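# Pour granules from round-bottom flask into vial

## Task

Transfer the granules out of the round-bottom flask and into the vial. A small remainder left in the flask or funnel is acceptable, but nothing may be spilled. At the end the flask must stand upright in its cork ring and the vial upright in its stand; the ring, stand and tray must not be moved. Letting the glass flask fall more than a few centimetres can break it, which counts as failure.

## Robot and tools

Robot: two UR-type six-joint arms, left_arm and right_arm, each with a two-finger 140 mm gripper whose fingers can fold when pushed. Each arm rides a carriage on one floor track along y at x = 0: left_rail (always the +y one) carries left_arm, right_rail carries right_arm. These names do not match image sides. An arm base sits at x = 0, y = its carriage position_m, z = 0.04 m, facing +x.

Scene frame: fixed to the table, table top z = 0, +z up, +x the direction the arms face, +y to their left, y = 0 at track centre. The table starts at x = 0.17 m. Printed gripper positions (end_effector_position in metres, end_effector_quat_wxyz, velocities in m/s and rad/s) are in this frame and may be slightly off at long reach. end_effector_position is the point between the pads when closed; fingers point along gripper +z and close along its y. A block sticks out about 9 cm along gripper +x.

execute_actions(actions, cameras): actions is a list holding one action (or empty, which just returns state and images). An action may contain rows, steps, until, and device commands. rows: up to 15 rows, each one control step (1/30 s). Each row is a single list of 18 numbers, all in [-1, 1], covering both arms: left_arm's six joint values (shoulder pan, shoulder lift, elbow, wrist 1, wrist 2, wrist 3), then its gripper position, force_limit, speed, then the same nine for right_arm. Joint values are offsets, not poses: they are measured from the Joint targets at the start of the action (not from the previous row), scaled so 1.0 = 1.326 rad for pan and lift and 1.989 rad for elbow and the three wrists. Sending the same offset in a new call moves further. Stated ranges: pan, lift, wrists -6.283 to 6.283 rad; elbow -3.142 to 3.142 rad; asking more than 0.010 rad beyond gets the call refused, and a joint pushed to its end reports joint sent to its limit. Gripper numbers are absolute commands: position +1 fully open (140 mm), about -0.8 pads touch, -1 closes until blocked; force_limit -1/0/+1 gives about 14/60/107 N; speed -1/0/+1 gives about 30/140/250 mm/s. To leave a gripper unchanged, resend its previous three numbers (0 is a real command). steps: 1 to 450, at least the number of rows, default 15; after the last row arms keep heading to its targets. Joint targets move at most 1.88 rad/s (pan, lift) or 2.83 rad/s (others), stay within 0.383/0.575 rad of the measured angle, and are scaled back if the gripper would go over 100 mm ahead, so big moves need several calls; do not rely on a hold to finish a cut-short move.

Carriages: send {"left_rail": {"position_m": x}} (left -0.8 to 1.5 m, right -1.5 to 0.8 m), optionally speed_m_s (0.01 to 1) and acceleration_factor (0.1 to 1; acceleration 0.75 m/s2 times it), or {"stop": true}. Then wait with {"steps": n, "until": {"left_rail": {"position_status": ["!=", "moving"]}}}. until conditions read only rails; numbers need a comparison (=, !=, <, <=, >, >=); {"all"/"any": {"status": "ended"}} also exist. Keep carriages at least about 0.78 m apart. Let a carriage arrive (within 0.3 mm) before placing its gripper or finishing. position_status: moving, done, contact_stop, time_out, stopped, stopped_with_arm, stopped_for_other_arm, stopped_for_other_carriage; position_answer taken or not_taken (resend once standing).

Results: Joint positions, Joint velocities and Joint targets give per arm the rail (m) then six joints (rad). Tool commands shows gripper commands. object_status: 0 moving, 1 blocked opening, 2 blocked closing (a grip), 3 reached position or pads met. position_measured counts run 3 (open) to 230 (closed). To grip harder, raise force_limit and change position slightly (-1 to -0.98). Grip near the fingertips; deep grips on narrow parts can slip. Closing pushes tips about 24 mm outward, so keep clearance above surfaces. Joint torques and Wrist force/torque (end-effector axes, in N and N m) are also returned; zero_wrist_force(arm) tares the sensor.

Faults: contact torque at a limit (pan, lift 287; elbow 130; wrists 46.9 N m) or about 150 N outside force stops that arm for 10 s. Hot motors (MOTOR HOT at 70 °C, brakes at 85 °C) come from holding loads, stretching out or pushing. joint command not followed means the clearance check altered targets. Avoid arm-to-arm contact.

Other tools: zoom_image(camera, region [x0,y0,x1,y1] pixels, max 504x504) with cameras cam_high, cam_flask, cam_tray, cam_vial, cam_left_wrist, cam_right_wrist (all 896x504). read_manual(section) gives licences only. finished_scene(scene, check) is called twice: first with a check of each condition, then again to end the scene irreversibly.

Avoid: dropping or tipping the flask, spilling granules, moving ring, stand or tray, knocking anything out of the work area, hard pushes or slams, and holding heavy parts off-centre.

Each tool is called as a command line: name --argument value for each argument, lists and objects as JSON in quotes; but a table of rows of numbers goes row by row, as --pt "numbers of a row", without its own name.

## Session

I'll start by looking at the scene without moving anything.

execute_actions --actions '[]'

Scene clock: 0.00 s.
left_arm: end_effector_position=(+0.6290, +1.2544, +0.1760) position_measured=3 object_status=3 end_effector_quat_wxyz=(+0.000, +0.000, +1.000, +0.000) end_effector_velocity=(+0.000, +0.000, +0.000) end_effector_angular_velocity=(+0.000, +0.000, +0.000) | right_arm: end_effector_position=(+0.6290, -0.8684, +0.1760) position_measured=3 object_status=3 end_effector_quat_wxyz=(+0.000, +0.000, +1.000, +0.000) end_effector_velocity=(+0.000, +0.000, -0.001) end_effector_angular_velocity=(+0.000, +0.001, -0.001)
Joint positions: left_arm=[1.254 -0.281 -1.556 2.144 -2.158 -1.571 -0.281] | right_arm=[-0.868 -0.281 -1.556 2.144 -2.158 -1.571 -0.281]
Joint velocities: left_arm=[0 -0.001 0 0 0 0 0] | right_arm=[0 0 0.001 0 0 0 0.001]
Joint torques (N m): no reading
Wrist force (N): no reading
Wrist torque (N m): no reading
Wrist force, peak (N): no reading
Joint targets: left_arm=[1.254 -0.281 -1.556 2.144 -2.158 -1.571 -0.280] | right_arm=[-0.868 -0.280 -1.556 2.144 -2.158 -1.571 -0.280]
Tool commands: left_gripper/position=+1.0 left_gripper/force_limit=+1.0 left_gripper/speed=+1.0 right_gripper/position=+1.0 right_gripper/force_limit=+1.0 right_gripper/speed=+1.0
left_rail: position_m=1.254 position_status=done
right_rail: position_m=-0.868 position_status=done

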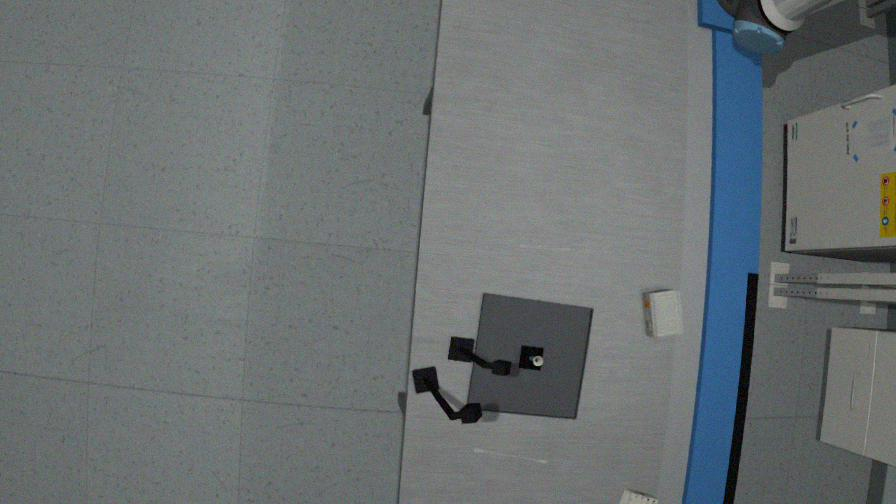

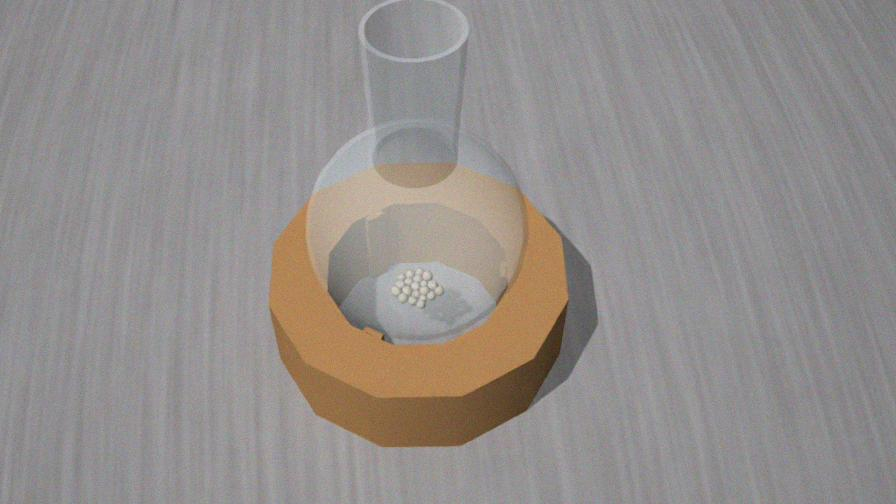

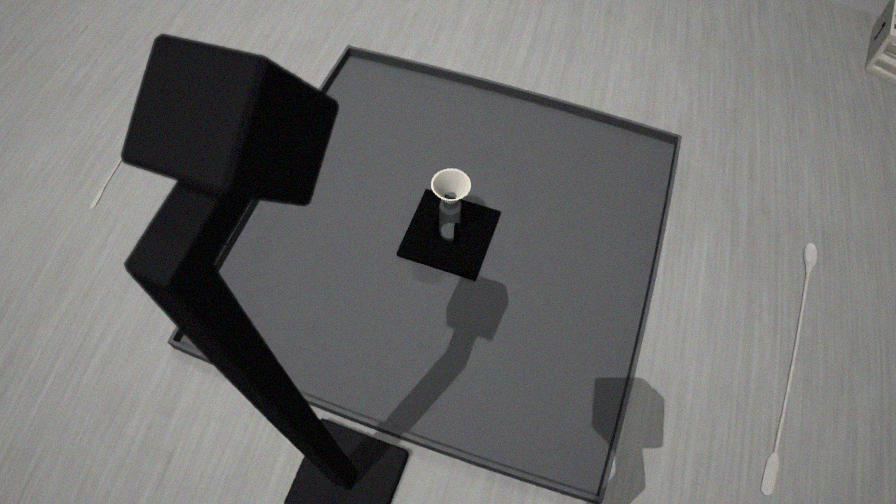

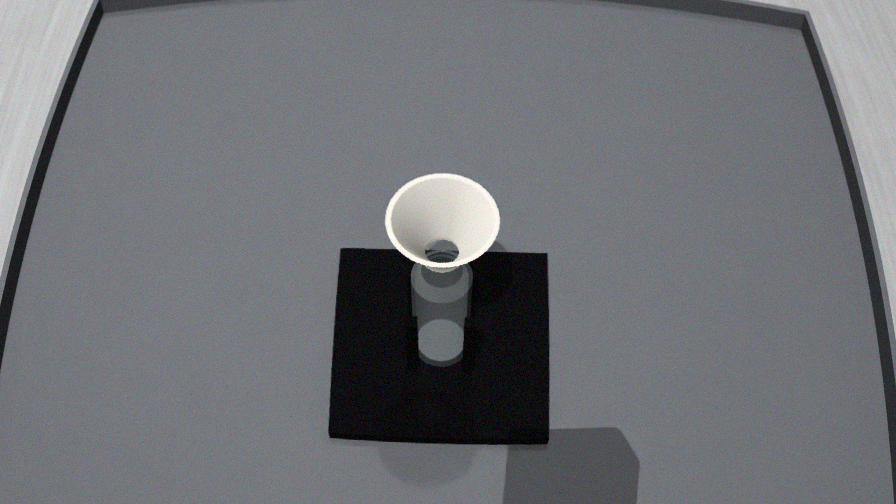

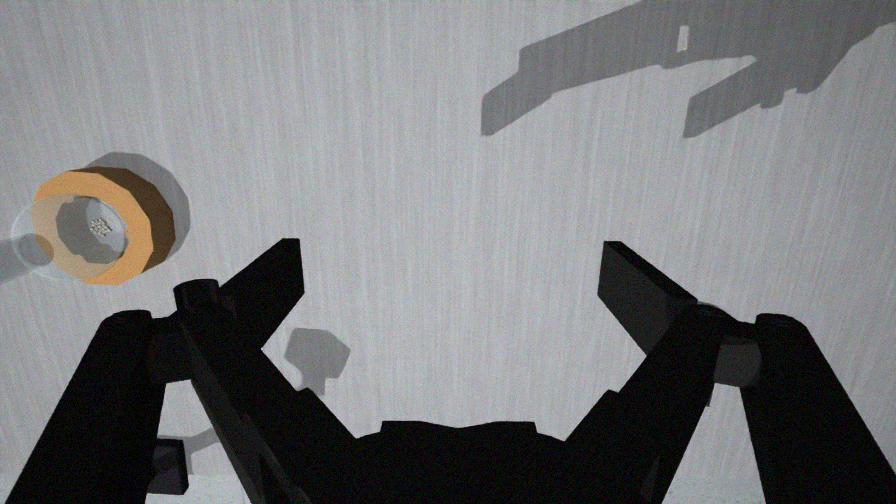

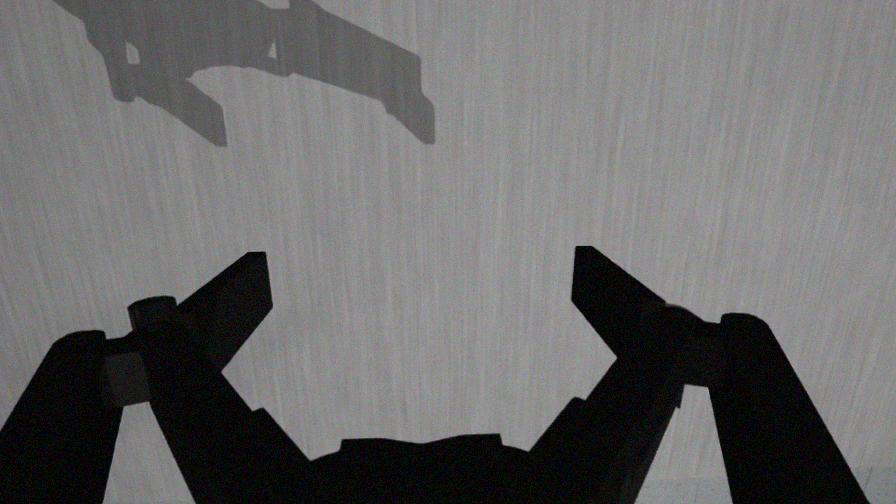

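zoom_image --camera "cam_flask" --region '[200, 0, 704, 504]'

zoom_image --camera "cam_vial" --region '[300, 130, 600, 470]'

zoom_image --camera "cam_high" --region '[392, 250, 750, 504]'

zoom_image --camera "cam_left_wrist" --region '[0, 120, 260, 320]'

Scaled by 1.000.

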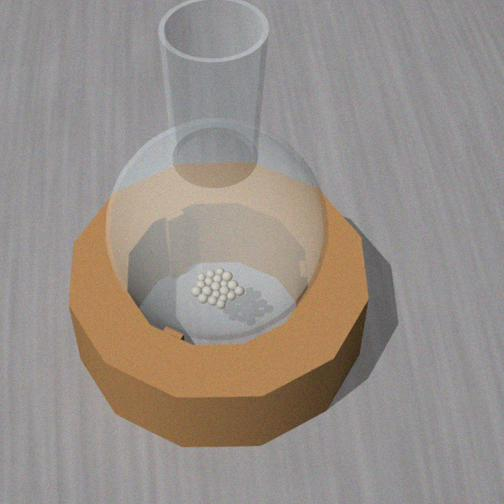

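Scaled by 1.482 from the camera's 896x504 image, which has a finer 1280x720 frame.

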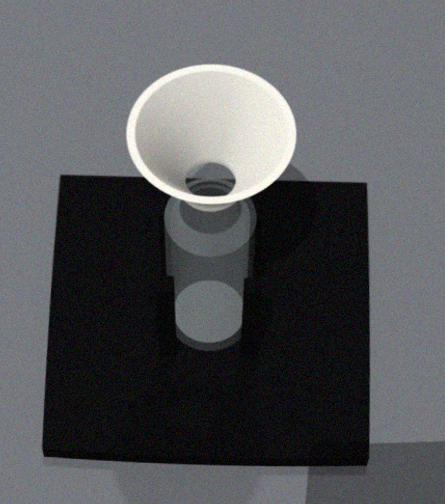

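Scaled by 1.408 from the camera's 896x504 image, which has a finer 1280x720 frame.

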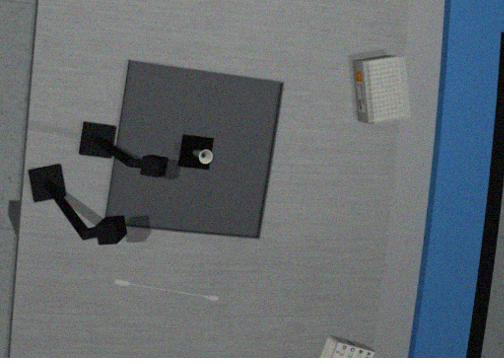

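Scaled by 1.938 from the camera's 896x504 image, which has a finer 1280x720 frame.

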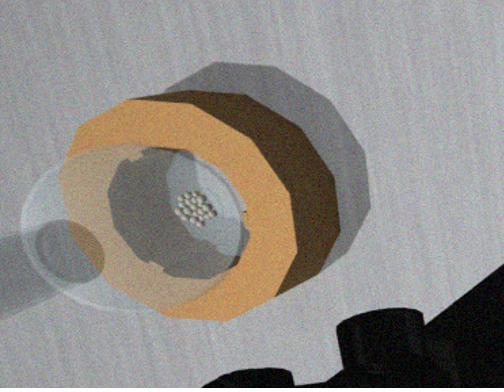

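execute_actions --actions '[{"left_rail":{"position_m":0.51},"steps":30,"rows":[[0.0042,-0.0018,-0.0052,0.0096,0,0.0028,1,1,1,0,0,0,0,0,0,1,1,1],[0.0127,-0.0055,-0.0156,0.0289,0,0.0085,1,1,1,0,0,0,0,0,0,1,1,1],[0.0254,-0.0109,-0.0311,0.0577,0,0.017,1,1,1,0,0,0,0,0,0,1,1,1],[0.0403,-0.0173,-0.0493,0.0914,0,0.0268,1,1,1,0,0,0,0,0,0,1,1,1],[0.0572,-0.0245,-0.07,0.1299,0,0.0382,1,1,1,0,0,0,0,0,0,1,1,1],[0.0742,-0.0318,-0.0908,0.1684,0,0.0495,1,1,1,0,0,0,0,0,0,1,1,1],[0.0911,-0.0391,-0.1115,0.2069,0,0.0608,1,1,1,0,0,0,0,0,0,1,1,1],[0.1081,-0.0464,-0.1323,0.2454,0,0.0721,1,1,1,0,0,0,0,0,0,1,1,1],[0.125,-0.0536,-0.153,0.2838,0,0.0834,1,1,1,0,0,0,0,0,0,1,1,1],[0.142,-0.0609,-0.1738,0.3223,0,0.0947,1,1,1,0,0,0,0,0,0,1,1,1],[0.1589,-0.0682,-0.1946,0.3608,0,0.106,1,1,1,0,0,0,0,0,0,1,1,1],[0.1759,-0.0754,-0.2153,0.3993,0,0.1173,1,1,1,0,0,0,0,0,0,1,1,1],[0.1907,-0.0818,-0.2335,0.433,0,0.1272,1,1,1,0,0,0,0,0,0,1,1,1],[0.2034,-0.0873,-0.249,0.4619,0,0.1356,1,1,1,0,0,0,0,0,0,1,1,1],[0.2119,-0.0909,-0.2594,0.4811,0,0.1413,1,1,1,0,0,0,0,0,0,1,1,1]]}]' --cameras '["cam_left_wrist","cam_high"]'

Scene clock: 418.43 s.
left_arm: end_effector_position=(+0.5124, +0.6845, +0.4969) position_measured=3 object_status=3 end_effector_quat_wxyz=(-0.159, +0.000, +0.987, +0.000) end_effector_velocity=(+0.000, -0.001, +0.000) end_effector_angular_velocity=(+0.001, +0.000, +0.000) | right_arm: end_effector_position=(+0.6290, -0.8684, +0.1760) position_measured=3 object_status=3 end_effector_quat_wxyz=(+0.000, +0.000, +1.000, +0.000) end_effector_velocity=(+0.000, +0.001, +0.000) end_effector_angular_velocity=(-0.001, +0.000, +0.001)
Joint positions: left_arm=[0.51 0 -1.677 1.628 -1.202 -1.571 0] | right_arm=[-0.868 -0.281 -1.556 2.144 -2.158 -1.571 -0.281]
Joint velocities: left_arm=[-0.002 0 0 0 0 0.001 0] | right_arm=[0 0.001 0 0 0 -0.001 0]
Joint torques (N m): left_arm=[11.39 -53.51 -57.21 -1.69 0.02 3.48] | right_arm=[-0.79 -41.96 -41.24 -4.23 0.51 0.47]
Wrist force (N): left_arm=[-0.9 -0.3 -0.1] | right_arm=[-0.2 0.1 0.1]
Wrist torque (N m): left_arm=[-0.03 0.21 0.07] | right_arm=[0.02 0.06 0.00]
Wrist force, peak (N): left_arm=[0.2 -1.8 4.3] | right_arm=[-0.2 0.4 0.9]
Joint targets: left_arm=[0.510 0.000 -1.677 1.628 -1.202 -1.571 0.000] | right_arm=[-0.868 -0.280 -1.556 2.144 -2.158 -1.571 -0.280]
left_rail: position_m=0.510 position_status=done
right_rail: position_m=-0.868 position_status=done
Images, in order (width x height): cam_high 896x504, cam_left_wrist 896x504.

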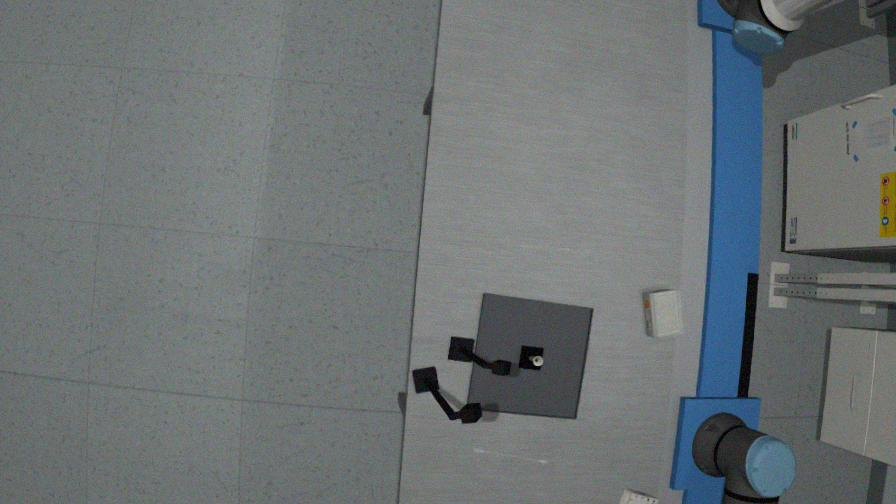

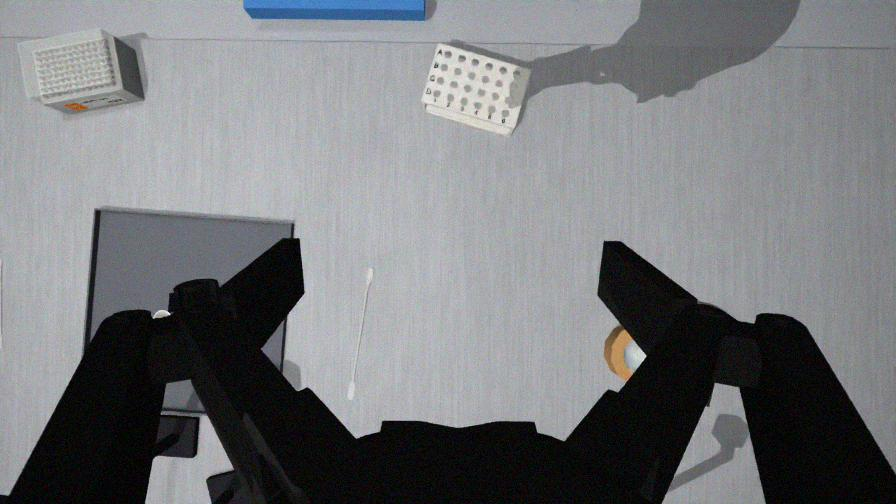

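execute_actions --actions '[{"left_rail":{"position_m":0.80},"steps":15}]' --cameras '["cam_left_wrist"]'

Scene clock: 707.53 s.
left_arm: end_effector_position=(+0.5124, +0.9743, +0.4969) position_measured=3 object_status=3 end_effector_quat_wxyz=(-0.159, +0.000, +0.987, +0.000) end_effector_velocity=(+0.000, +0.002, +0.000) end_effector_angular_velocity=(+0.001, -0.001, +0.001) | right_arm: end_effector_position=(+0.6290, -0.8684, +0.1760) position_measured=3 object_status=3 end_effector_quat_wxyz=(+0.000, +0.000, +1.000, +0.000) end_effector_velocity=(+0.000, +0.000, +0.001) end_effector_angular_velocity=(+0.000, -0.001, +0.000)
Joint positions: left_arm=[0.8 0 -1.677 1.628 -1.202 -1.571 0] | right_arm=[-0.868 -0.281 -1.556 2.144 -2.158 -1.571 -0.281]
Joint velocities: left_arm=[0.001 0 0 0 0 0.001 0] | right_arm=[0 0 -0.001 0 0 0 0]
Joint torques (N m): left_arm=[-4.43 -52.24 -50.45 -3.37 0.01 3.18] | right_arm=[0.12 -44.14 -40.95 -4.69 0.19 1.01]
Wrist force (N): left_arm=[-0.6 -0.2 0.9] | right_arm=[-0.1 0.1 0.4]
Wrist torque (N m): left_arm=[-0.03 0.11 0.07] | right_arm=[0.01 0.02 0.01]
Wrist force, peak (N): left_arm=[-0.7 -2.5 0.4] | right_arm=[0.3 0.6 1.0]
Joint targets: left_arm=[0.800 0.000 -1.677 1.628 -1.202 -1.571 0.000] | right_arm=[-0.868 -0.280 -1.556 2.144 -2.158 -1.571 -0.280]
Tool commands: left_gripper/position=+1.0 left_gripper/force_limit=+1.0 left_gripper/speed=+1.0 right_gripper/position=+1.0 right_gripper/force_limit=+1.0 right_gripper/speed=+1.0
left_rail: position_m=0.800 position_status=done
right_rail: position_m=-0.868 position_status=done
Images, in order (width x height): cam_left_wrist 896x504.

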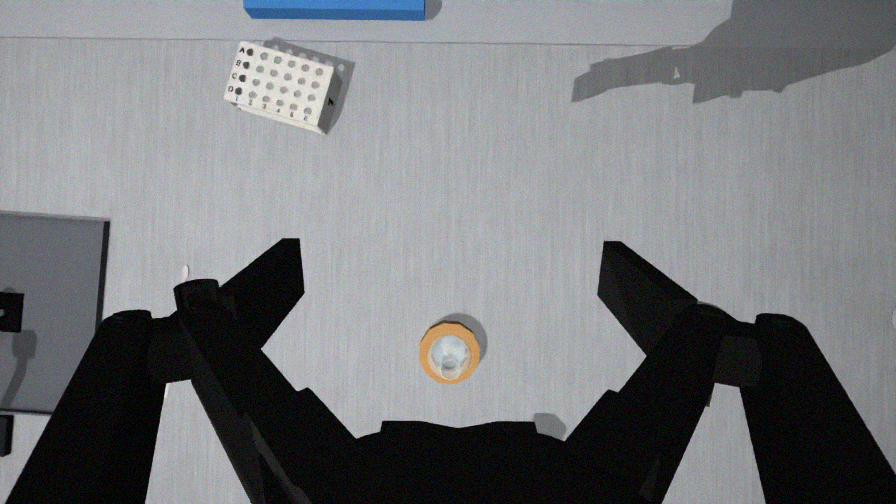

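zoom_image --camera "cam_left_wrist" --region '[390, 300, 510, 400]'

zoom_image --camera "cam_left_wrist" --region '[0, 200, 200, 340]'

Scaled by 4.200 from the camera's 896x504 image, which has a finer 1280x720 frame.

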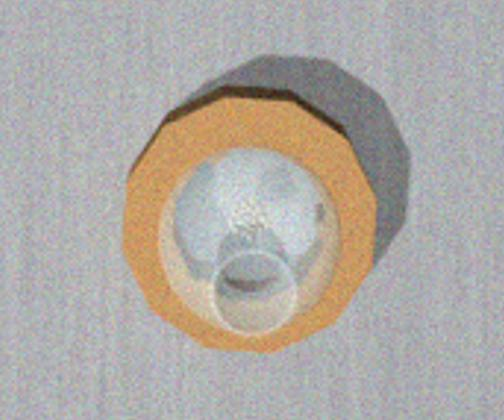

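Scaled by 2.520 from the camera's 896x504 image, which has a finer 1280x720 frame.

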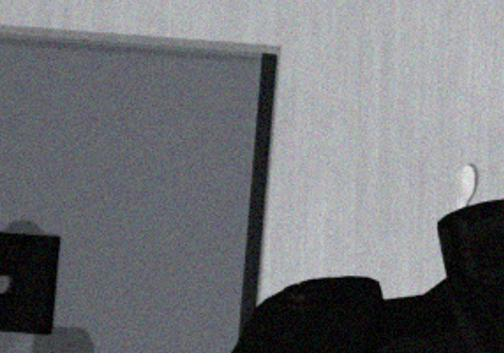

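execute_actions --actions '[{"left_rail":{"position_m":1.45},"steps":60,"rows":[[-0.01,-0.0017,0.004,0.0035,0.01,0,1,1,1,0,0,0,0,0,0,1,1,1],[-0.03,-0.0052,0.0119,0.0104,0.03,0,1,1,1,0,0,0,0,0,0,1,1,1],[-0.065,-0.0112,0.0258,0.0226,0.065,0,1,1,1,0,0,0,0,0,0,1,1,1],[-0.11,-0.0189,0.0436,0.0382,0.11,0,1,1,1,0,0,0,0,0,0,1,1,1],[-0.155,-0.0266,0.0614,0.0538,0.155,0,1,1,1,0,0,0,0,0,0,1,1,1],[-0.2,-0.0344,0.0793,0.0695,0.2,0,1,1,1,0,0,0,0,0,0,1,1,1],[-0.245,-0.0421,0.0971,0.0851,0.245,0,1,1,1,0,0,0,0,0,0,1,1,1],[-0.29,-0.0499,0.1149,0.1007,0.29,0,1,1,1,0,0,0,0,0,0,1,1,1],[-0.335,-0.0576,0.1328,0.1163,0.335,0,1,1,1,0,0,0,0,0,0,1,1,1],[-0.38,-0.0653,0.1506,0.132,0.38,0,1,1,1,0,0,0,0,0,0,1,1,1],[-0.425,-0.0731,0.1684,0.1476,0.425,0,1,1,1,0,0,0,0,0,0,1,1,1],[-0.47,-0.0808,0.1863,0.1632,0.47,0,1,1,1,0,0,0,0,0,0,1,1,1],[-0.515,-0.0885,0.2041,0.1789,0.515,0,1,1,1,0,0,0,0,0,0,1,1,1],[-0.56,-0.0963,0.2219,0.1945,0.56,0,1,1,1,0,0,0,0,0,0,1,1,1],[-1,-0.1719,0.3963,0.3473,1,0,1,1,1,0,0,0,0,0,0,1,1,1]]}]' --cameras '["cam_left_wrist","cam_flask"]'

Scene clock: 854.03 s.
left_arm: end_effector_position=(+0.5769, +1.1455, +0.4001) position_measured=3 object_status=3 end_effector_quat_wxyz=(+0.060, +0.705, -0.061, +0.704) end_effector_velocity=(-0.001, -0.002, -0.001) end_effector_angular_velocity=(+0.000, +0.001, -0.006) | right_arm: end_effector_position=(+0.6290, -0.8684, +0.1760) position_measured=3 object_status=3 end_effector_quat_wxyz=(+0.000, +0.000, +1.000, +0.000) end_effector_velocity=(+0.000, +0.001, +0.000) end_effector_angular_velocity=(+0.002, -0.002, +0.001)
Joint positions: left_arm=[1.45 -1.325 -1.905 2.416 -0.511 0.417 0] | right_arm=[-0.868 -0.281 -1.556 2.144 -2.158 -1.571 -0.281]
Joint velocities: left_arm=[0 -0.002 0 0.001 0 0.004 -0.001] | right_arm=[0 0.001 -0.001 0 -0.001 0.002 0]
Joint torques (N m): left_arm=[-8.97 -23.8 -26.92 0.74 2.5 3.01] | right_arm=[-1.73 -43.65 -40.5 -4.13 0.24 1.18]
Wrist force (N): left_arm=[-0.9 -0.9 0.8] | right_arm=[-0.2 -0.1 0.5]
Wrist torque (N m): left_arm=[0.00 0.13 -0.04] | right_arm=[-0.02 0.04 0.00]
Wrist force, peak (N): left_arm=[-14.2 -17.4 4.6] | right_arm=[0.0 0.3 1.0]
Joint targets: left_arm=[1.450 -1.325 -1.905 2.416 -0.511 0.418 0.000] | right_arm=[-0.868 -0.280 -1.556 2.144 -2.158 -1.571 -0.280]
left_rail: position_m=1.450 position_status=done
right_rail: position_m=-0.868 position_status=done
Images, in order (width x height): cam_flask 896x504, cam_left_wrist 896x504.

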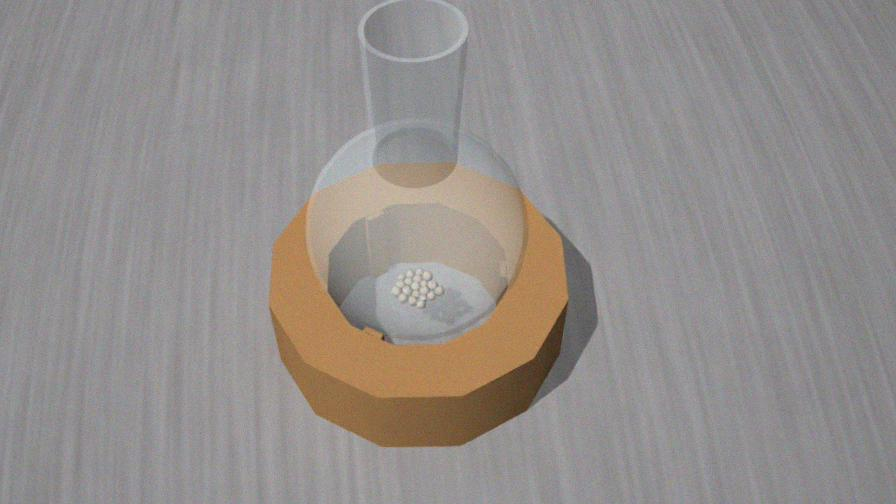

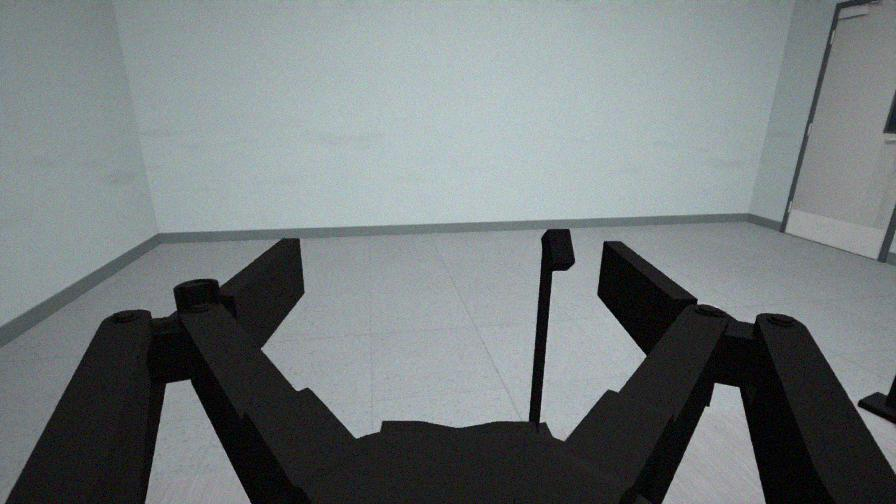

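execute_actions --actions '[]' --cameras '["cam_left_wrist", "cam_flask"]'

Scene clock: 904.80 s.
left_arm: end_effector_position=(+0.5768, +1.1453, +0.4000) position_measured=3 object_status=3 end_effector_quat_wxyz=(+0.061, +0.705, -0.061, +0.704) end_effector_velocity=(+0.000, +0.000, +0.000) end_effector_angular_velocity=(+0.000, +0.000, +0.000) | right_arm: end_effector_position=(+0.6290, -0.8684, +0.1760) position_measured=3 object_status=3 end_effector_quat_wxyz=(+0.000, +0.000, +1.000, +0.000) end_effector_velocity=(+0.000, -0.002, +0.000) end_effector_angular_velocity=(-0.001, -0.001, -0.002)
Joint positions: left_arm=[1.45 -1.325 -1.905 2.416 -0.511 0.418 0] | right_arm=[-0.868 -0.281 -1.556 2.144 -2.158 -1.571 -0.281]
Joint velocities: left_arm=[0 0 0 0 0 0 -0.001] | right_arm=[0 -0.002 0 0 -0.001 -0.001 0]
Joint torques (N m): left_arm=[-11.03 -23.91 -32.22 -0.46 2.49 3.05] | right_arm=[3.49 -45.17 -41.48 -4.33 0.07 0.6]
Wrist force (N): left_arm=[-1.0 -1.0 0.7] | right_arm=[-0.3 0.2 0.4]
Wrist torque (N m): left_arm=[-0.01 0.16 -0.04] | right_arm=[0.05 0.07 0.01]
Wrist force, peak (N): left_arm=[-1.4 -1.2 0.6] | right_arm=[0.1 0.4 0.8]
Joint targets: left_arm=[1.450 -1.325 -1.905 2.416 -0.511 0.418 0.000] | right_arm=[-0.868 -0.280 -1.556 2.144 -2.158 -1.571 -0.280]
Tool commands: left_gripper/position=+1.0 left_gripper/force_limit=+1.0 left_gripper/speed=+1.0 right_gripper/position=+1.0 right_gripper/force_limit=+1.0 right_gripper/speed=+1.0
left_rail: position_m=1.450 position_status=done
right_rail: position_m=-0.868 position_status=done
Images, in order (width x height): cam_flask 896x504, cam_left_wrist 896x504.

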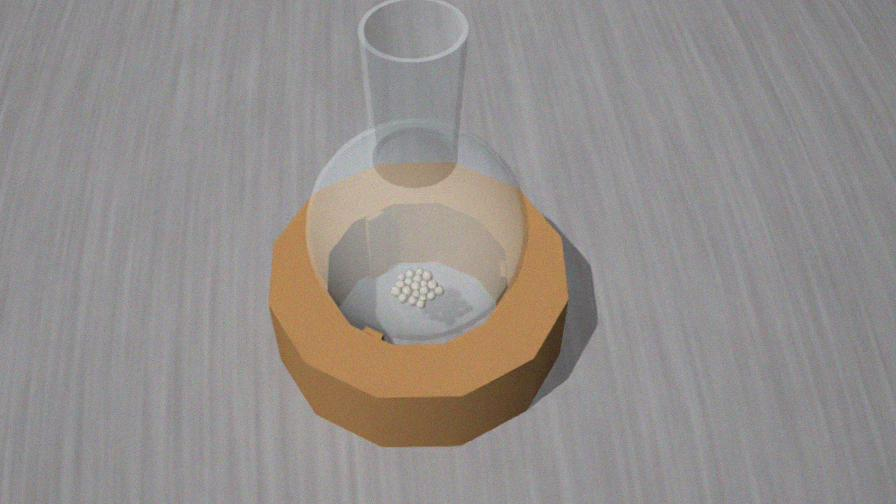

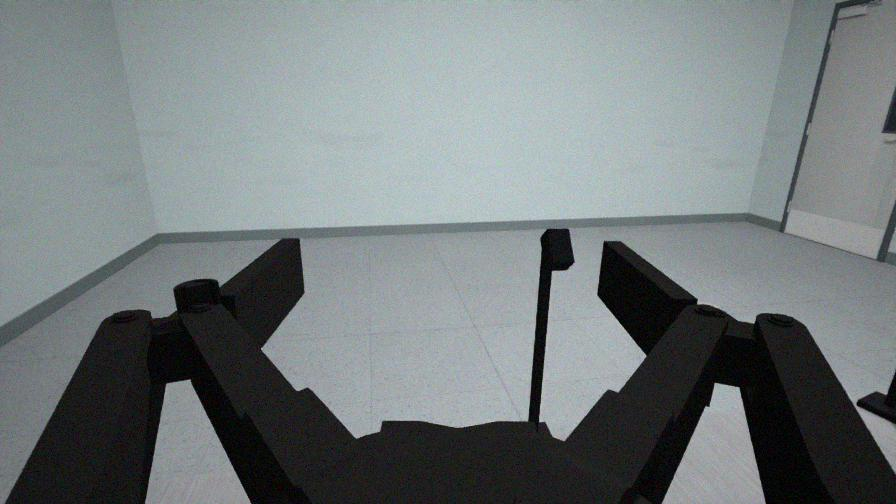

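execute_actions --actions '[{"rows": [[-0.0001,0.0013,0.0003,-0.0012,0.0004,0,1,1,1,0,0,0,0,0,0,1,1,1],[-0.0008,0.0095,0.0021,-0.0085,0.0026,0,1,1,1,0,0,0,0,0,0,1,1,1],[-0.0025,0.0286,0.0064,-0.0255,0.0079,0,1,1,1,0,0,0,0,0,0,1,1,1],[-0.0052,0.0603,0.0136,-0.0538,0.0166,0,1,1,1,0,0,0,0,0,0,1,1,1],[-0.009,0.1038,0.0234,-0.0926,0.0286,0,1,1,1,0,0,0,0,0,0,1,1,1],[-0.0136,0.157,0.0353,-0.14,0.0433,0,1,1,1,0,0,0,0,0,0,1,1,1],[-0.0187,0.2165,0.0487,-0.1931,0.0597,0,1,1,1,0,0,0,0,0,0,1,1,1],[-0.0241,0.2782,0.0626,-0.248,0.0766,0,1,1,1,0,0,0,0,0,0,1,1,1],[-0.0292,0.3377,0.076,-0.3011,0.093,0,1,1,1,0,0,0,0,0,0,1,1,1],[-0.0338,0.3909,0.0879,-0.3485,0.1077,0,1,1,1,0,0,0,0,0,0,1,1,1],[-0.0376,0.4344,0.0977,-0.3873,0.1197,0,1,1,1,0,0,0,0,0,0,1,1,1],[-0.0403,0.4661,0.1049,-0.4156,0.1284,0,1,1,1,0,0,0,0,0,0,1,1,1],[-0.042,0.4852,0.1092,-0.4326,0.1337,0,1,1,1,0,0,0,0,0,0,1,1,1],[-0.0427,0.4934,0.111,-0.4399,0.1359,0,1,1,1,0,0,0,0,0,0,1,1,1],[-0.0428,0.4947,0.1113,-0.4411,0.1363,0,1,1,1,0,0,0,0,0,0,1,1,1]], "steps": 30}]' --cameras '["cam_left_wrist", "cam_flask"]'

Scene clock: 927.07 s.
left_arm: end_effector_position=(+0.5257, +1.0272, +0.1200) position_measured=3 object_status=3 end_effector_quat_wxyz=(+0.175, +0.685, -0.175, +0.685) end_effector_velocity=(-0.001, +0.000, -0.001) end_effector_angular_velocity=(+0.001, +0.000, -0.002) | right_arm: end_effector_position=(+0.6290, -0.8684, +0.1760) position_measured=3 object_status=3 end_effector_quat_wxyz=(+0.000, +0.000, +1.000, +0.000) end_effector_velocity=(+0.000, +0.000, +0.000) end_effector_angular_velocity=(+0.000, +0.001, +0.000)
Joint positions: left_arm=[1.45 -1.382 -1.249 2.637 -1.388 0.689 0] | right_arm=[-0.868 -0.281 -1.556 2.144 -2.158 -1.571 -0.281]
Joint velocities: left_arm=[0 -0.001 0.003 0.001 -0.003 0.001 0] | right_arm=[0 0 0.001 0 0 -0.001 0]
Joint torques (N m): left_arm=[-11.8 -27.64 1.9 -4.48 2.64 3.14] | right_arm=[2.07 -45.85 -40.25 -4.61 0.15 1.18]
Wrist force (N): left_arm=[-1.3 -1.2 0.6] | right_arm=[-0.1 0.4 0.3]
Wrist torque (N m): left_arm=[-0.10 0.25 -0.03] | right_arm=[0.08 0.02 0.00]
Wrist force, peak (N): left_arm=[-6.4 -1.0 -0.1] | right_arm=[-0.3 0.6 0.7]
Joint targets: left_arm=[1.450 -1.382 -1.249 2.637 -1.388 0.689 0.000] | right_arm=[-0.868 -0.280 -1.556 2.144 -2.158 -1.571 -0.280]
left_rail: position_m=1.450 position_status=done
right_rail: position_m=-0.868 position_status=done
Images, in order (width x height): cam_flask 896x504, cam_left_wrist 896x504.

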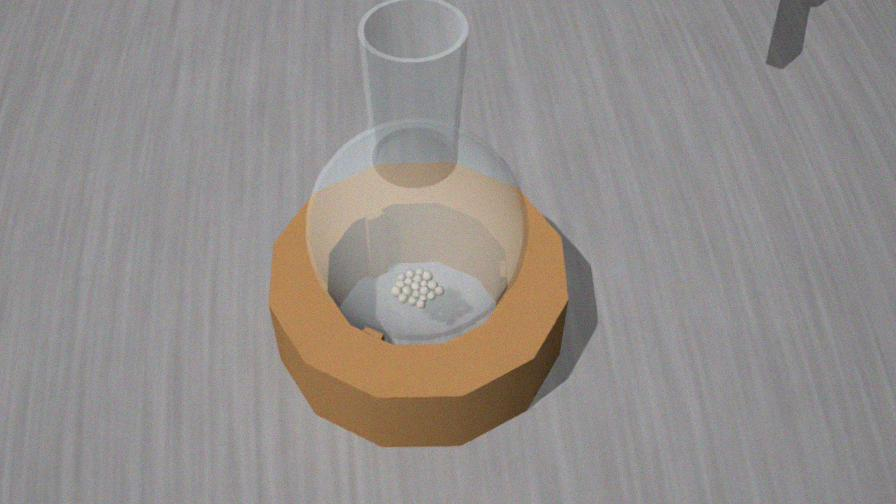

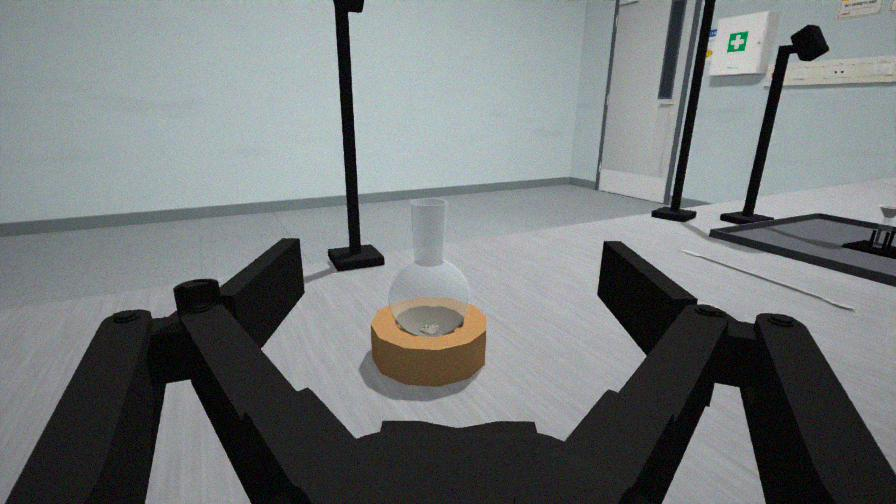

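zoom_image --camera "cam_left_wrist" --region '[340, 180, 520, 400]'

Scaled by 2.291 from the camera's 896x504 image, which has a finer 1280x720 frame.

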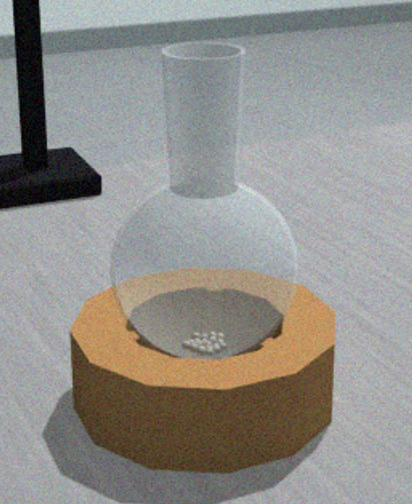

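execute_actions --actions '[{"rows": [[0.0004,0.0001,-0.0002,0.0001,0.0003,0,1,1,1,0,0,0,0,0,0,1,1,1],[0.0029,0.001,-0.0014,0.0007,0.0019,0,1,1,1,0,0,0,0,0,0,1,1,1],[0.0087,0.003,-0.0042,0.0022,0.0058,0,1,1,1,0,0,0,0,0,0,1,1,1],[0.0184,0.0062,-0.0088,0.0046,0.0122,0,1,1,1,0,0,0,0,0,0,1,1,1],[0.0316,0.0107,-0.0151,0.008,0.0211,0,1,1,1,0,0,0,0,0,0,1,1,1],[0.0478,0.0162,-0.0228,0.012,0.0319,0,1,1,1,0,0,0,0,0,0,1,1,1],[0.0659,0.0224,-0.0315,0.0166,0.044,0,1,1,1,0,0,0,0,0,0,1,1,1],[0.0847,0.0287,-0.0404,0.0213,0.0565,0,1,1,1,0,0,0,0,0,0,1,1,1],[0.1028,0.0349,-0.0491,0.0259,0.0686,0,1,1,1,0,0,0,0,0,0,1,1,1],[0.119,0.0403,-0.0568,0.03,0.0794,0,1,1,1,0,0,0,0,0,0,1,1,1],[0.1323,0.0448,-0.0632,0.0333,0.0882,0,1,1,1,0,0,0,0,0,0,1,1,1],[0.1419,0.0481,-0.0678,0.0357,0.0946,0,1,1,1,0,0,0,0,0,0,1,1,1],[0.1478,0.0501,-0.0705,0.0372,0.0985,0,1,1,1,0,0,0,0,0,0,1,1,1],[0.1503,0.0509,-0.0717,0.0378,0.1002,0,1,1,1,0,0,0,0,0,0,1,1,1],[0.1507,0.0511,-0.0719,0.0379,0.1004,0,1,1,1,0,0,0,0,0,0,1,1,1]], "steps": 25}]' --cameras '["cam_left_wrist", "cam_flask"]'

Scene clock: 991.23 s.
left_arm: end_effector_position=(+0.6031, +1.0026, +0.1148) position_measured=3 object_status=3 end_effector_quat_wxyz=(+0.175, +0.685, -0.175, +0.685) end_effector_velocity=(+0.002, +0.000, +0.000) end_effector_angular_velocity=(+0.000, +0.000, +0.002) | right_arm: end_effector_position=(+0.6290, -0.8684, +0.1760) position_measured=3 object_status=3 end_effector_quat_wxyz=(+0.000, +0.000, +1.000, +0.000) end_effector_velocity=(+0.001, +0.001, +0.000) end_effector_angular_velocity=(+0.000, -0.001, +0.001)
Joint positions: left_arm=[1.45 -1.183 -1.181 2.495 -1.313 0.888 0] | right_arm=[-0.868 -0.281 -1.556 2.144 -2.158 -1.571 -0.281]
Joint velocities: left_arm=[0 0.004 0.001 -0.003 0.002 0.002 0.001] | right_arm=[0 0.001 0.001 0 -0.001 0.001 0]
Joint torques (N m): left_arm=[11.04 -35.8 -26.76 -0.38 2.84 2.95] | right_arm=[0.52 -41.85 -39.88 -4.04 0.62 0.85]
Wrist force (N): left_arm=[-1.3 -1.0 0.9] | right_arm=[-0.3 0.2 0.9]
Wrist torque (N m): left_arm=[-0.01 0.20 -0.07] | right_arm=[0.04 0.07 0.01]
Wrist force, peak (N): left_arm=[-1.6 -0.9 3.0] | right_arm=[-0.1 0.8 0.6]
Joint targets: left_arm=[1.450 -1.182 -1.181 2.494 -1.313 0.889 0.000] | right_arm=[-0.868 -0.280 -1.556 2.144 -2.158 -1.571 -0.280]
left_rail: position_m=1.450 position_status=done
right_rail: position_m=-0.868 position_status=done
Images, in order (width x height): cam_flask 896x504, cam_left_wrist 896x504.

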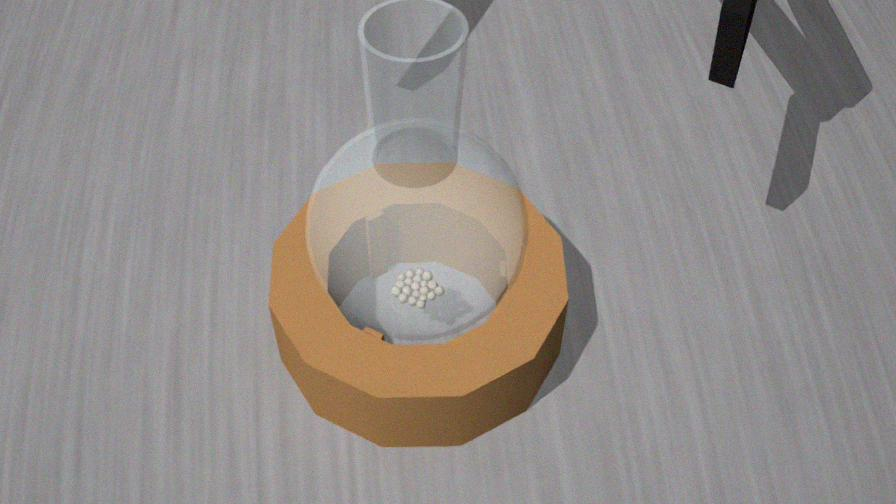

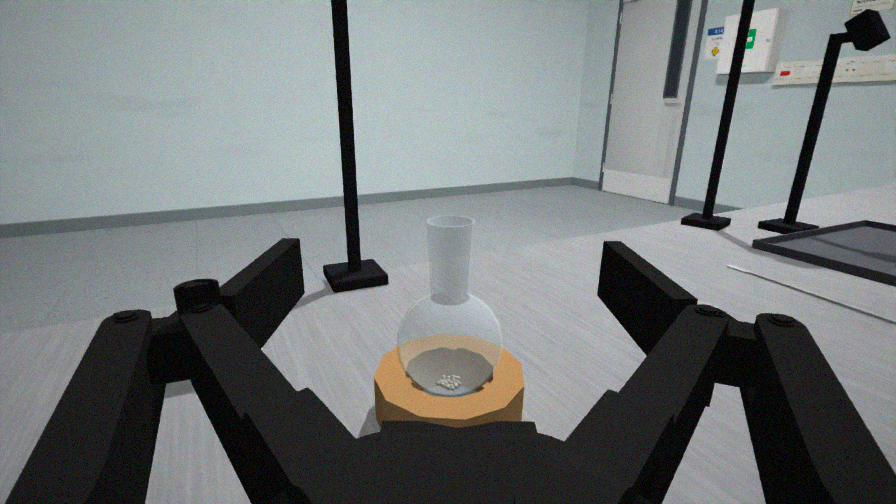

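zoom_image --camera "cam_left_wrist" --region '[360, 200, 540, 430]'

Scaled by 2.191 from the camera's 896x504 image, which has a finer 1280x720 frame.

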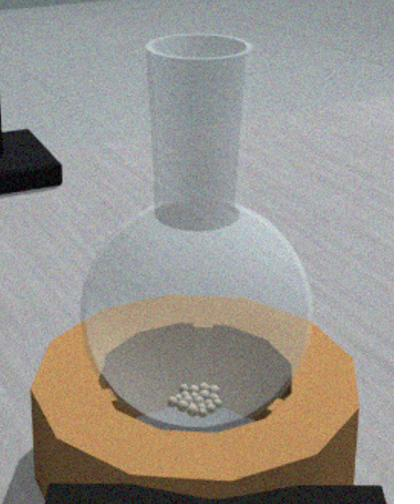

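execute_actions --actions '[{"rows": [[0.0001,0.0001,-0.0001,0,0,0,1,1,1,0,0,0,0,0,0,1,1,1],[0.0005,0.0007,-0.0004,-0.0001,0.0003,0,1,1,1,0,0,0,0,0,0,1,1,1],[0.0014,0.0022,-0.0011,-0.0003,0.001,0,1,1,1,0,0,0,0,0,0,1,1,1],[0.003,0.0045,-0.0023,-0.0007,0.002,0,1,1,1,0,0,0,0,0,0,1,1,1],[0.0052,0.0078,-0.004,-0.0012,0.0035,0,1,1,1,0,0,0,0,0,0,1,1,1],[0.0079,0.0118,-0.006,-0.0019,0.0053,0,1,1,1,0,0,0,0,0,0,1,1,1],[0.0109,0.0163,-0.0083,-0.0026,0.0073,0,1,1,1,0,0,0,0,0,0,1,1,1],[0.014,0.0209,-0.0106,-0.0033,0.0093,0,1,1,1,0,0,0,0,0,0,1,1,1],[0.017,0.0254,-0.0129,-0.004,0.0113,0,1,1,1,0,0,0,0,0,0,1,1,1],[0.0197,0.0293,-0.0149,-0.0046,0.0131,0,1,1,1,0,0,0,0,0,0,1,1,1],[0.0219,0.0326,-0.0166,-0.0051,0.0146,0,1,1,1,0,0,0,0,0,0,1,1,1],[0.0235,0.035,-0.0178,-0.0055,0.0157,0,1,1,1,0,0,0,0,0,0,1,1,1],[0.0245,0.0364,-0.0185,-0.0057,0.0163,0,1,1,1,0,0,0,0,0,0,1,1,1],[0.0249,0.037,-0.0189,-0.0058,0.0166,0,1,1,1,0,0,0,0,0,0,1,1,1],[0.02493,0.03714,-0.01891,-0.00585,0.01662,0,1,1,1,0,0,0,0,0,0,1,1,1]], "steps": 22}]' --cameras '["cam_left_wrist", "cam_flask"]'

Scene clock: 1058.87 s.
left_arm: end_effector_position=(+0.6211, +0.9936, +0.1011) position_measured=3 object_status=3 end_effector_quat_wxyz=(+0.175, +0.685, -0.175, +0.685) end_effector_velocity=(+0.001, -0.001, -0.001) end_effector_angular_velocity=(-0.003, +0.001, +0.001) | right_arm: end_effector_position=(+0.6290, -0.8684, +0.1760) position_measured=3 object_status=3 end_effector_quat_wxyz=(+0.000, +0.000, +1.000, +0.000) end_effector_velocity=(+0.000, +0.001, -0.001) end_effector_angular_velocity=(+0.003, +0.002, +0.001)
Joint positions: left_arm=[1.45 -1.15 -1.132 2.457 -1.324 0.921 0] | right_arm=[-0.868 -0.281 -1.556 2.144 -2.158 -1.571 -0.281]
Joint velocities: left_arm=[0 0.002 0.003 -0.003 -0.001 0 -0.002] | right_arm=[0 0.001 0.001 0 0.002 0.002 0]
Joint torques (N m): left_arm=[11.97 -37.75 -25.5 -5.23 2.03 2.85] | right_arm=[0.58 -44.74 -41.18 -4.07 0.19 0.95]
Wrist force (N): left_arm=[-1.4 -0.2 0.7] | right_arm=[0.1 0.0 0.2]
Wrist torque (N m): left_arm=[0.17 0.23 -0.04] | right_arm=[0.00 -0.03 0.00]
Wrist force, peak (N): left_arm=[-1.7 -0.4 1.5] | right_arm=[-0.3 0.2 1.0]
Joint targets: left_arm=[1.450 -1.149 -1.132 2.457 -1.324 0.922 0.000] | right_arm=[-0.868 -0.280 -1.556 2.144 -2.158 -1.571 -0.280]
left_rail: position_m=1.450 position_status=done
right_rail: position_m=-0.868 position_status=done
Images, in order (width x height): cam_flask 896x504, cam_left_wrist 896x504.

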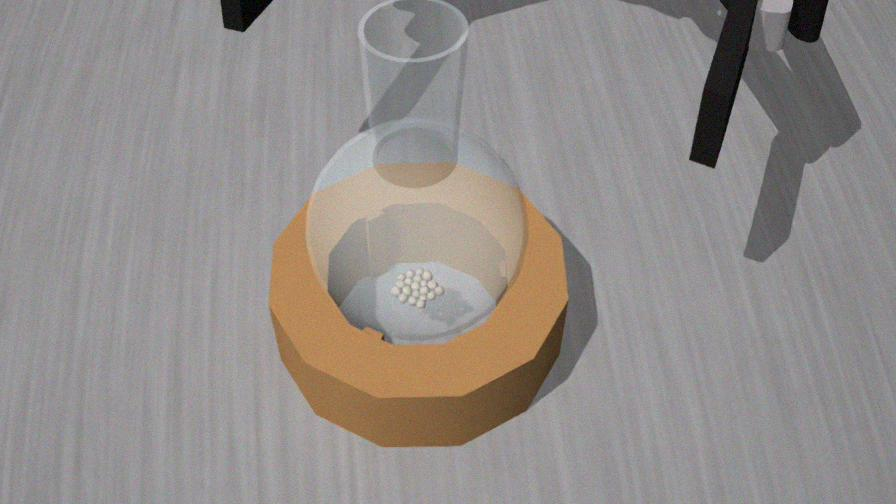

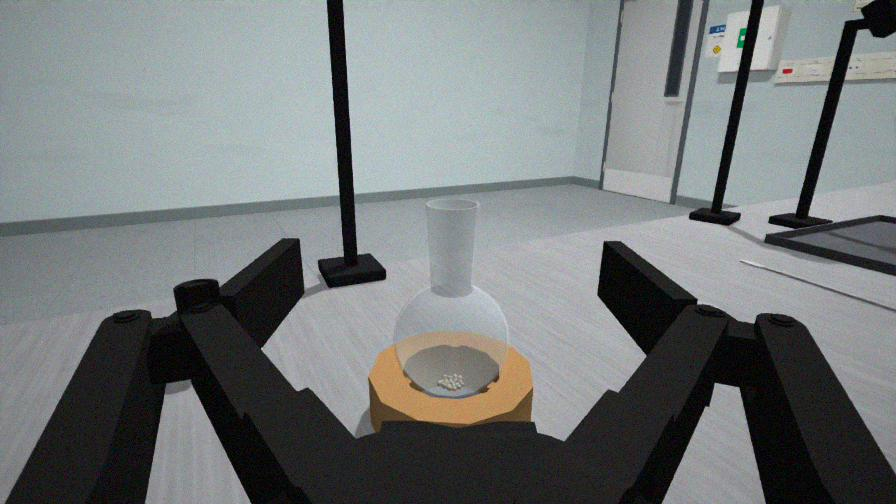

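zoom_image --camera "cam_left_wrist" --region '[280, 180, 620, 430]'

zoom_image --camera "cam_left_wrist" --region '[380, 190, 520, 400]'

Scaled by 1.482 from the camera's 896x504 image, which has a finer 1280x720 frame.

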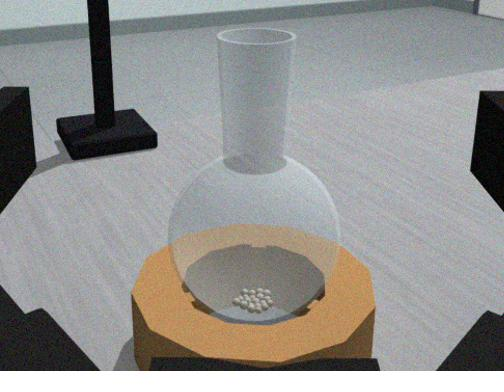

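Scaled by 2.400 from the camera's 896x504 image, which has a finer 1280x720 frame.

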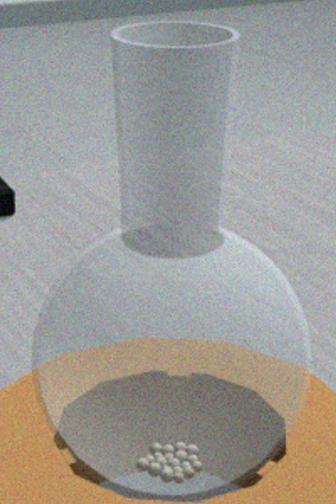

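execute_actions --actions '[{"rows": [[0.00004,0.00003,-0.00004,0.00002,0.00003,0,1,1,1,0,0,0,0,0,0,1,1,1],[0.0003,0.00022,-0.00027,0.00012,0.0002,0,1,1,1,0,0,0,0,0,0,1,1,1],[0.00089,0.00066,-0.00081,0.00037,0.0006,0,1,1,1,0,0,0,0,0,0,1,1,1],[0.00188,0.0014,-0.00171,0.00078,0.00125,0,1,1,1,0,0,0,0,0,0,1,1,1],[0.00324,0.00241,-0.00295,0.00134,0.00216,0,1,1,1,0,0,0,0,0,0,1,1,1],[0.0049,0.00364,-0.00446,0.00203,0.00327,0,1,1,1,0,0,0,0,0,0,1,1,1],[0.00675,0.00502,-0.00615,0.0028,0.0045,0,1,1,1,0,0,0,0,0,0,1,1,1],[0.00868,0.00644,-0.00789,0.0036,0.00579,0,1,1,1,0,0,0,0,0,0,1,1,1],[0.01053,0.00782,-0.00958,0.00437,0.00702,0,1,1,1,0,0,0,0,0,0,1,1,1],[0.01219,0.00905,-0.01109,0.00506,0.00813,0,1,1,1,0,0,0,0,0,0,1,1,1],[0.01355,0.01006,-0.01233,0.00562,0.00904,0,1,1,1,0,0,0,0,0,0,1,1,1],[0.01454,0.0108,-0.01323,0.00603,0.00969,0,1,1,1,0,0,0,0,0,0,1,1,1],[0.01513,0.01124,-0.01377,0.00628,0.01009,0,1,1,1,0,0,0,0,0,0,1,1,1],[0.01539,0.01143,-0.014,0.00638,0.01026,0,1,1,1,0,0,0,0,0,0,1,1,1],[0.01543,0.01146,-0.01404,0.0064,0.01029,0,1,1,1,0,0,0,0,0,0,1,1,1]], "steps": 22}]' --cameras '["cam_left_wrist", "cam_flask"]'

Scene clock: 1115.40 s.
left_arm: end_effector_position=(+0.6337, +0.9863, +0.0988) position_measured=3 object_status=3 end_effector_quat_wxyz=(+0.175, +0.685, -0.175, +0.685) end_effector_velocity=(+0.001, -0.001, +0.000) end_effector_angular_velocity=(-0.001, +0.000, +0.000) | right_arm: end_effector_position=(+0.6290, -0.8684, +0.1760) position_measured=3 object_status=3 end_effector_quat_wxyz=(+0.000, +0.000, +1.000, +0.000) end_effector_velocity=(+0.001, +0.000, +0.001) end_effector_angular_velocity=(+0.001, -0.001, +0.000)
Joint positions: left_arm=[1.45 -1.129 -1.117 2.429 -1.312 0.942 0] | right_arm=[-0.868 -0.281 -1.556 2.144 -2.158 -1.571 -0.281]
Joint velocities: left_arm=[0 0.002 0.001 -0.002 0.001 0.001 -0.001] | right_arm=[0 0 0 -0.002 0.001 0.001 0]
Joint torques (N m): left_arm=[10.99 -43.73 -25.13 -0.71 3.19 2.87] | right_arm=[3.35 -44.11 -40.5 -4.16 -0.15 1.35]
Wrist force (N): left_arm=[-1.3 -0.6 0.5] | right_arm=[0.1 0.5 0.6]
Wrist torque (N m): left_arm=[0.09 0.23 -0.03] | right_arm=[0.10 -0.01 0.01]
Wrist force, peak (N): left_arm=[-1.7 -0.8 1.1] | right_arm=[0.0 0.5 1.0]
Joint targets: left_arm=[1.450 -1.129 -1.117 2.429 -1.312 0.942 0.000] | right_arm=[-0.868 -0.280 -1.556 2.144 -2.158 -1.571 -0.280]
left_rail: position_m=1.450 position_status=done
right_rail: position_m=-0.868 position_status=done
Images, in order (width x height): cam_flask 896x504, cam_left_wrist 896x504.

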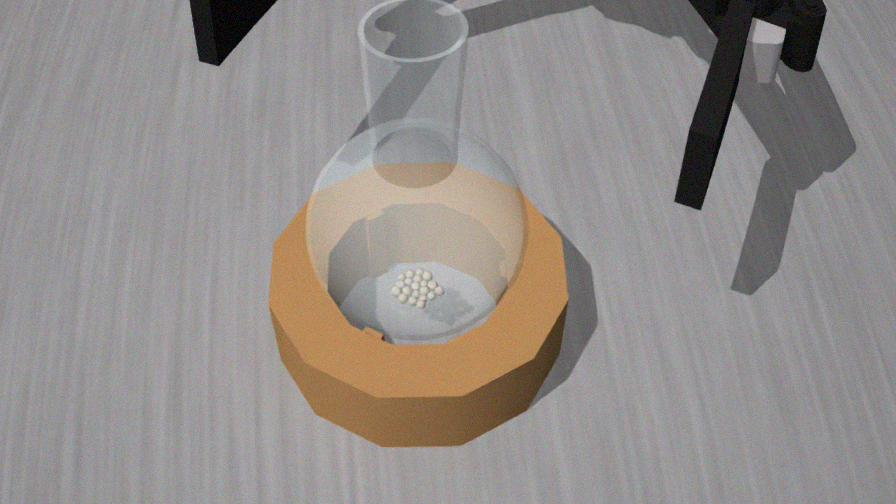

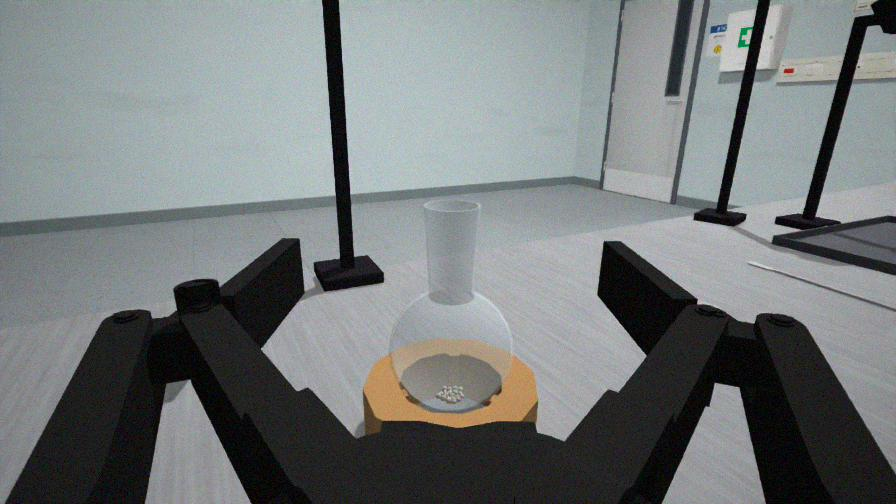

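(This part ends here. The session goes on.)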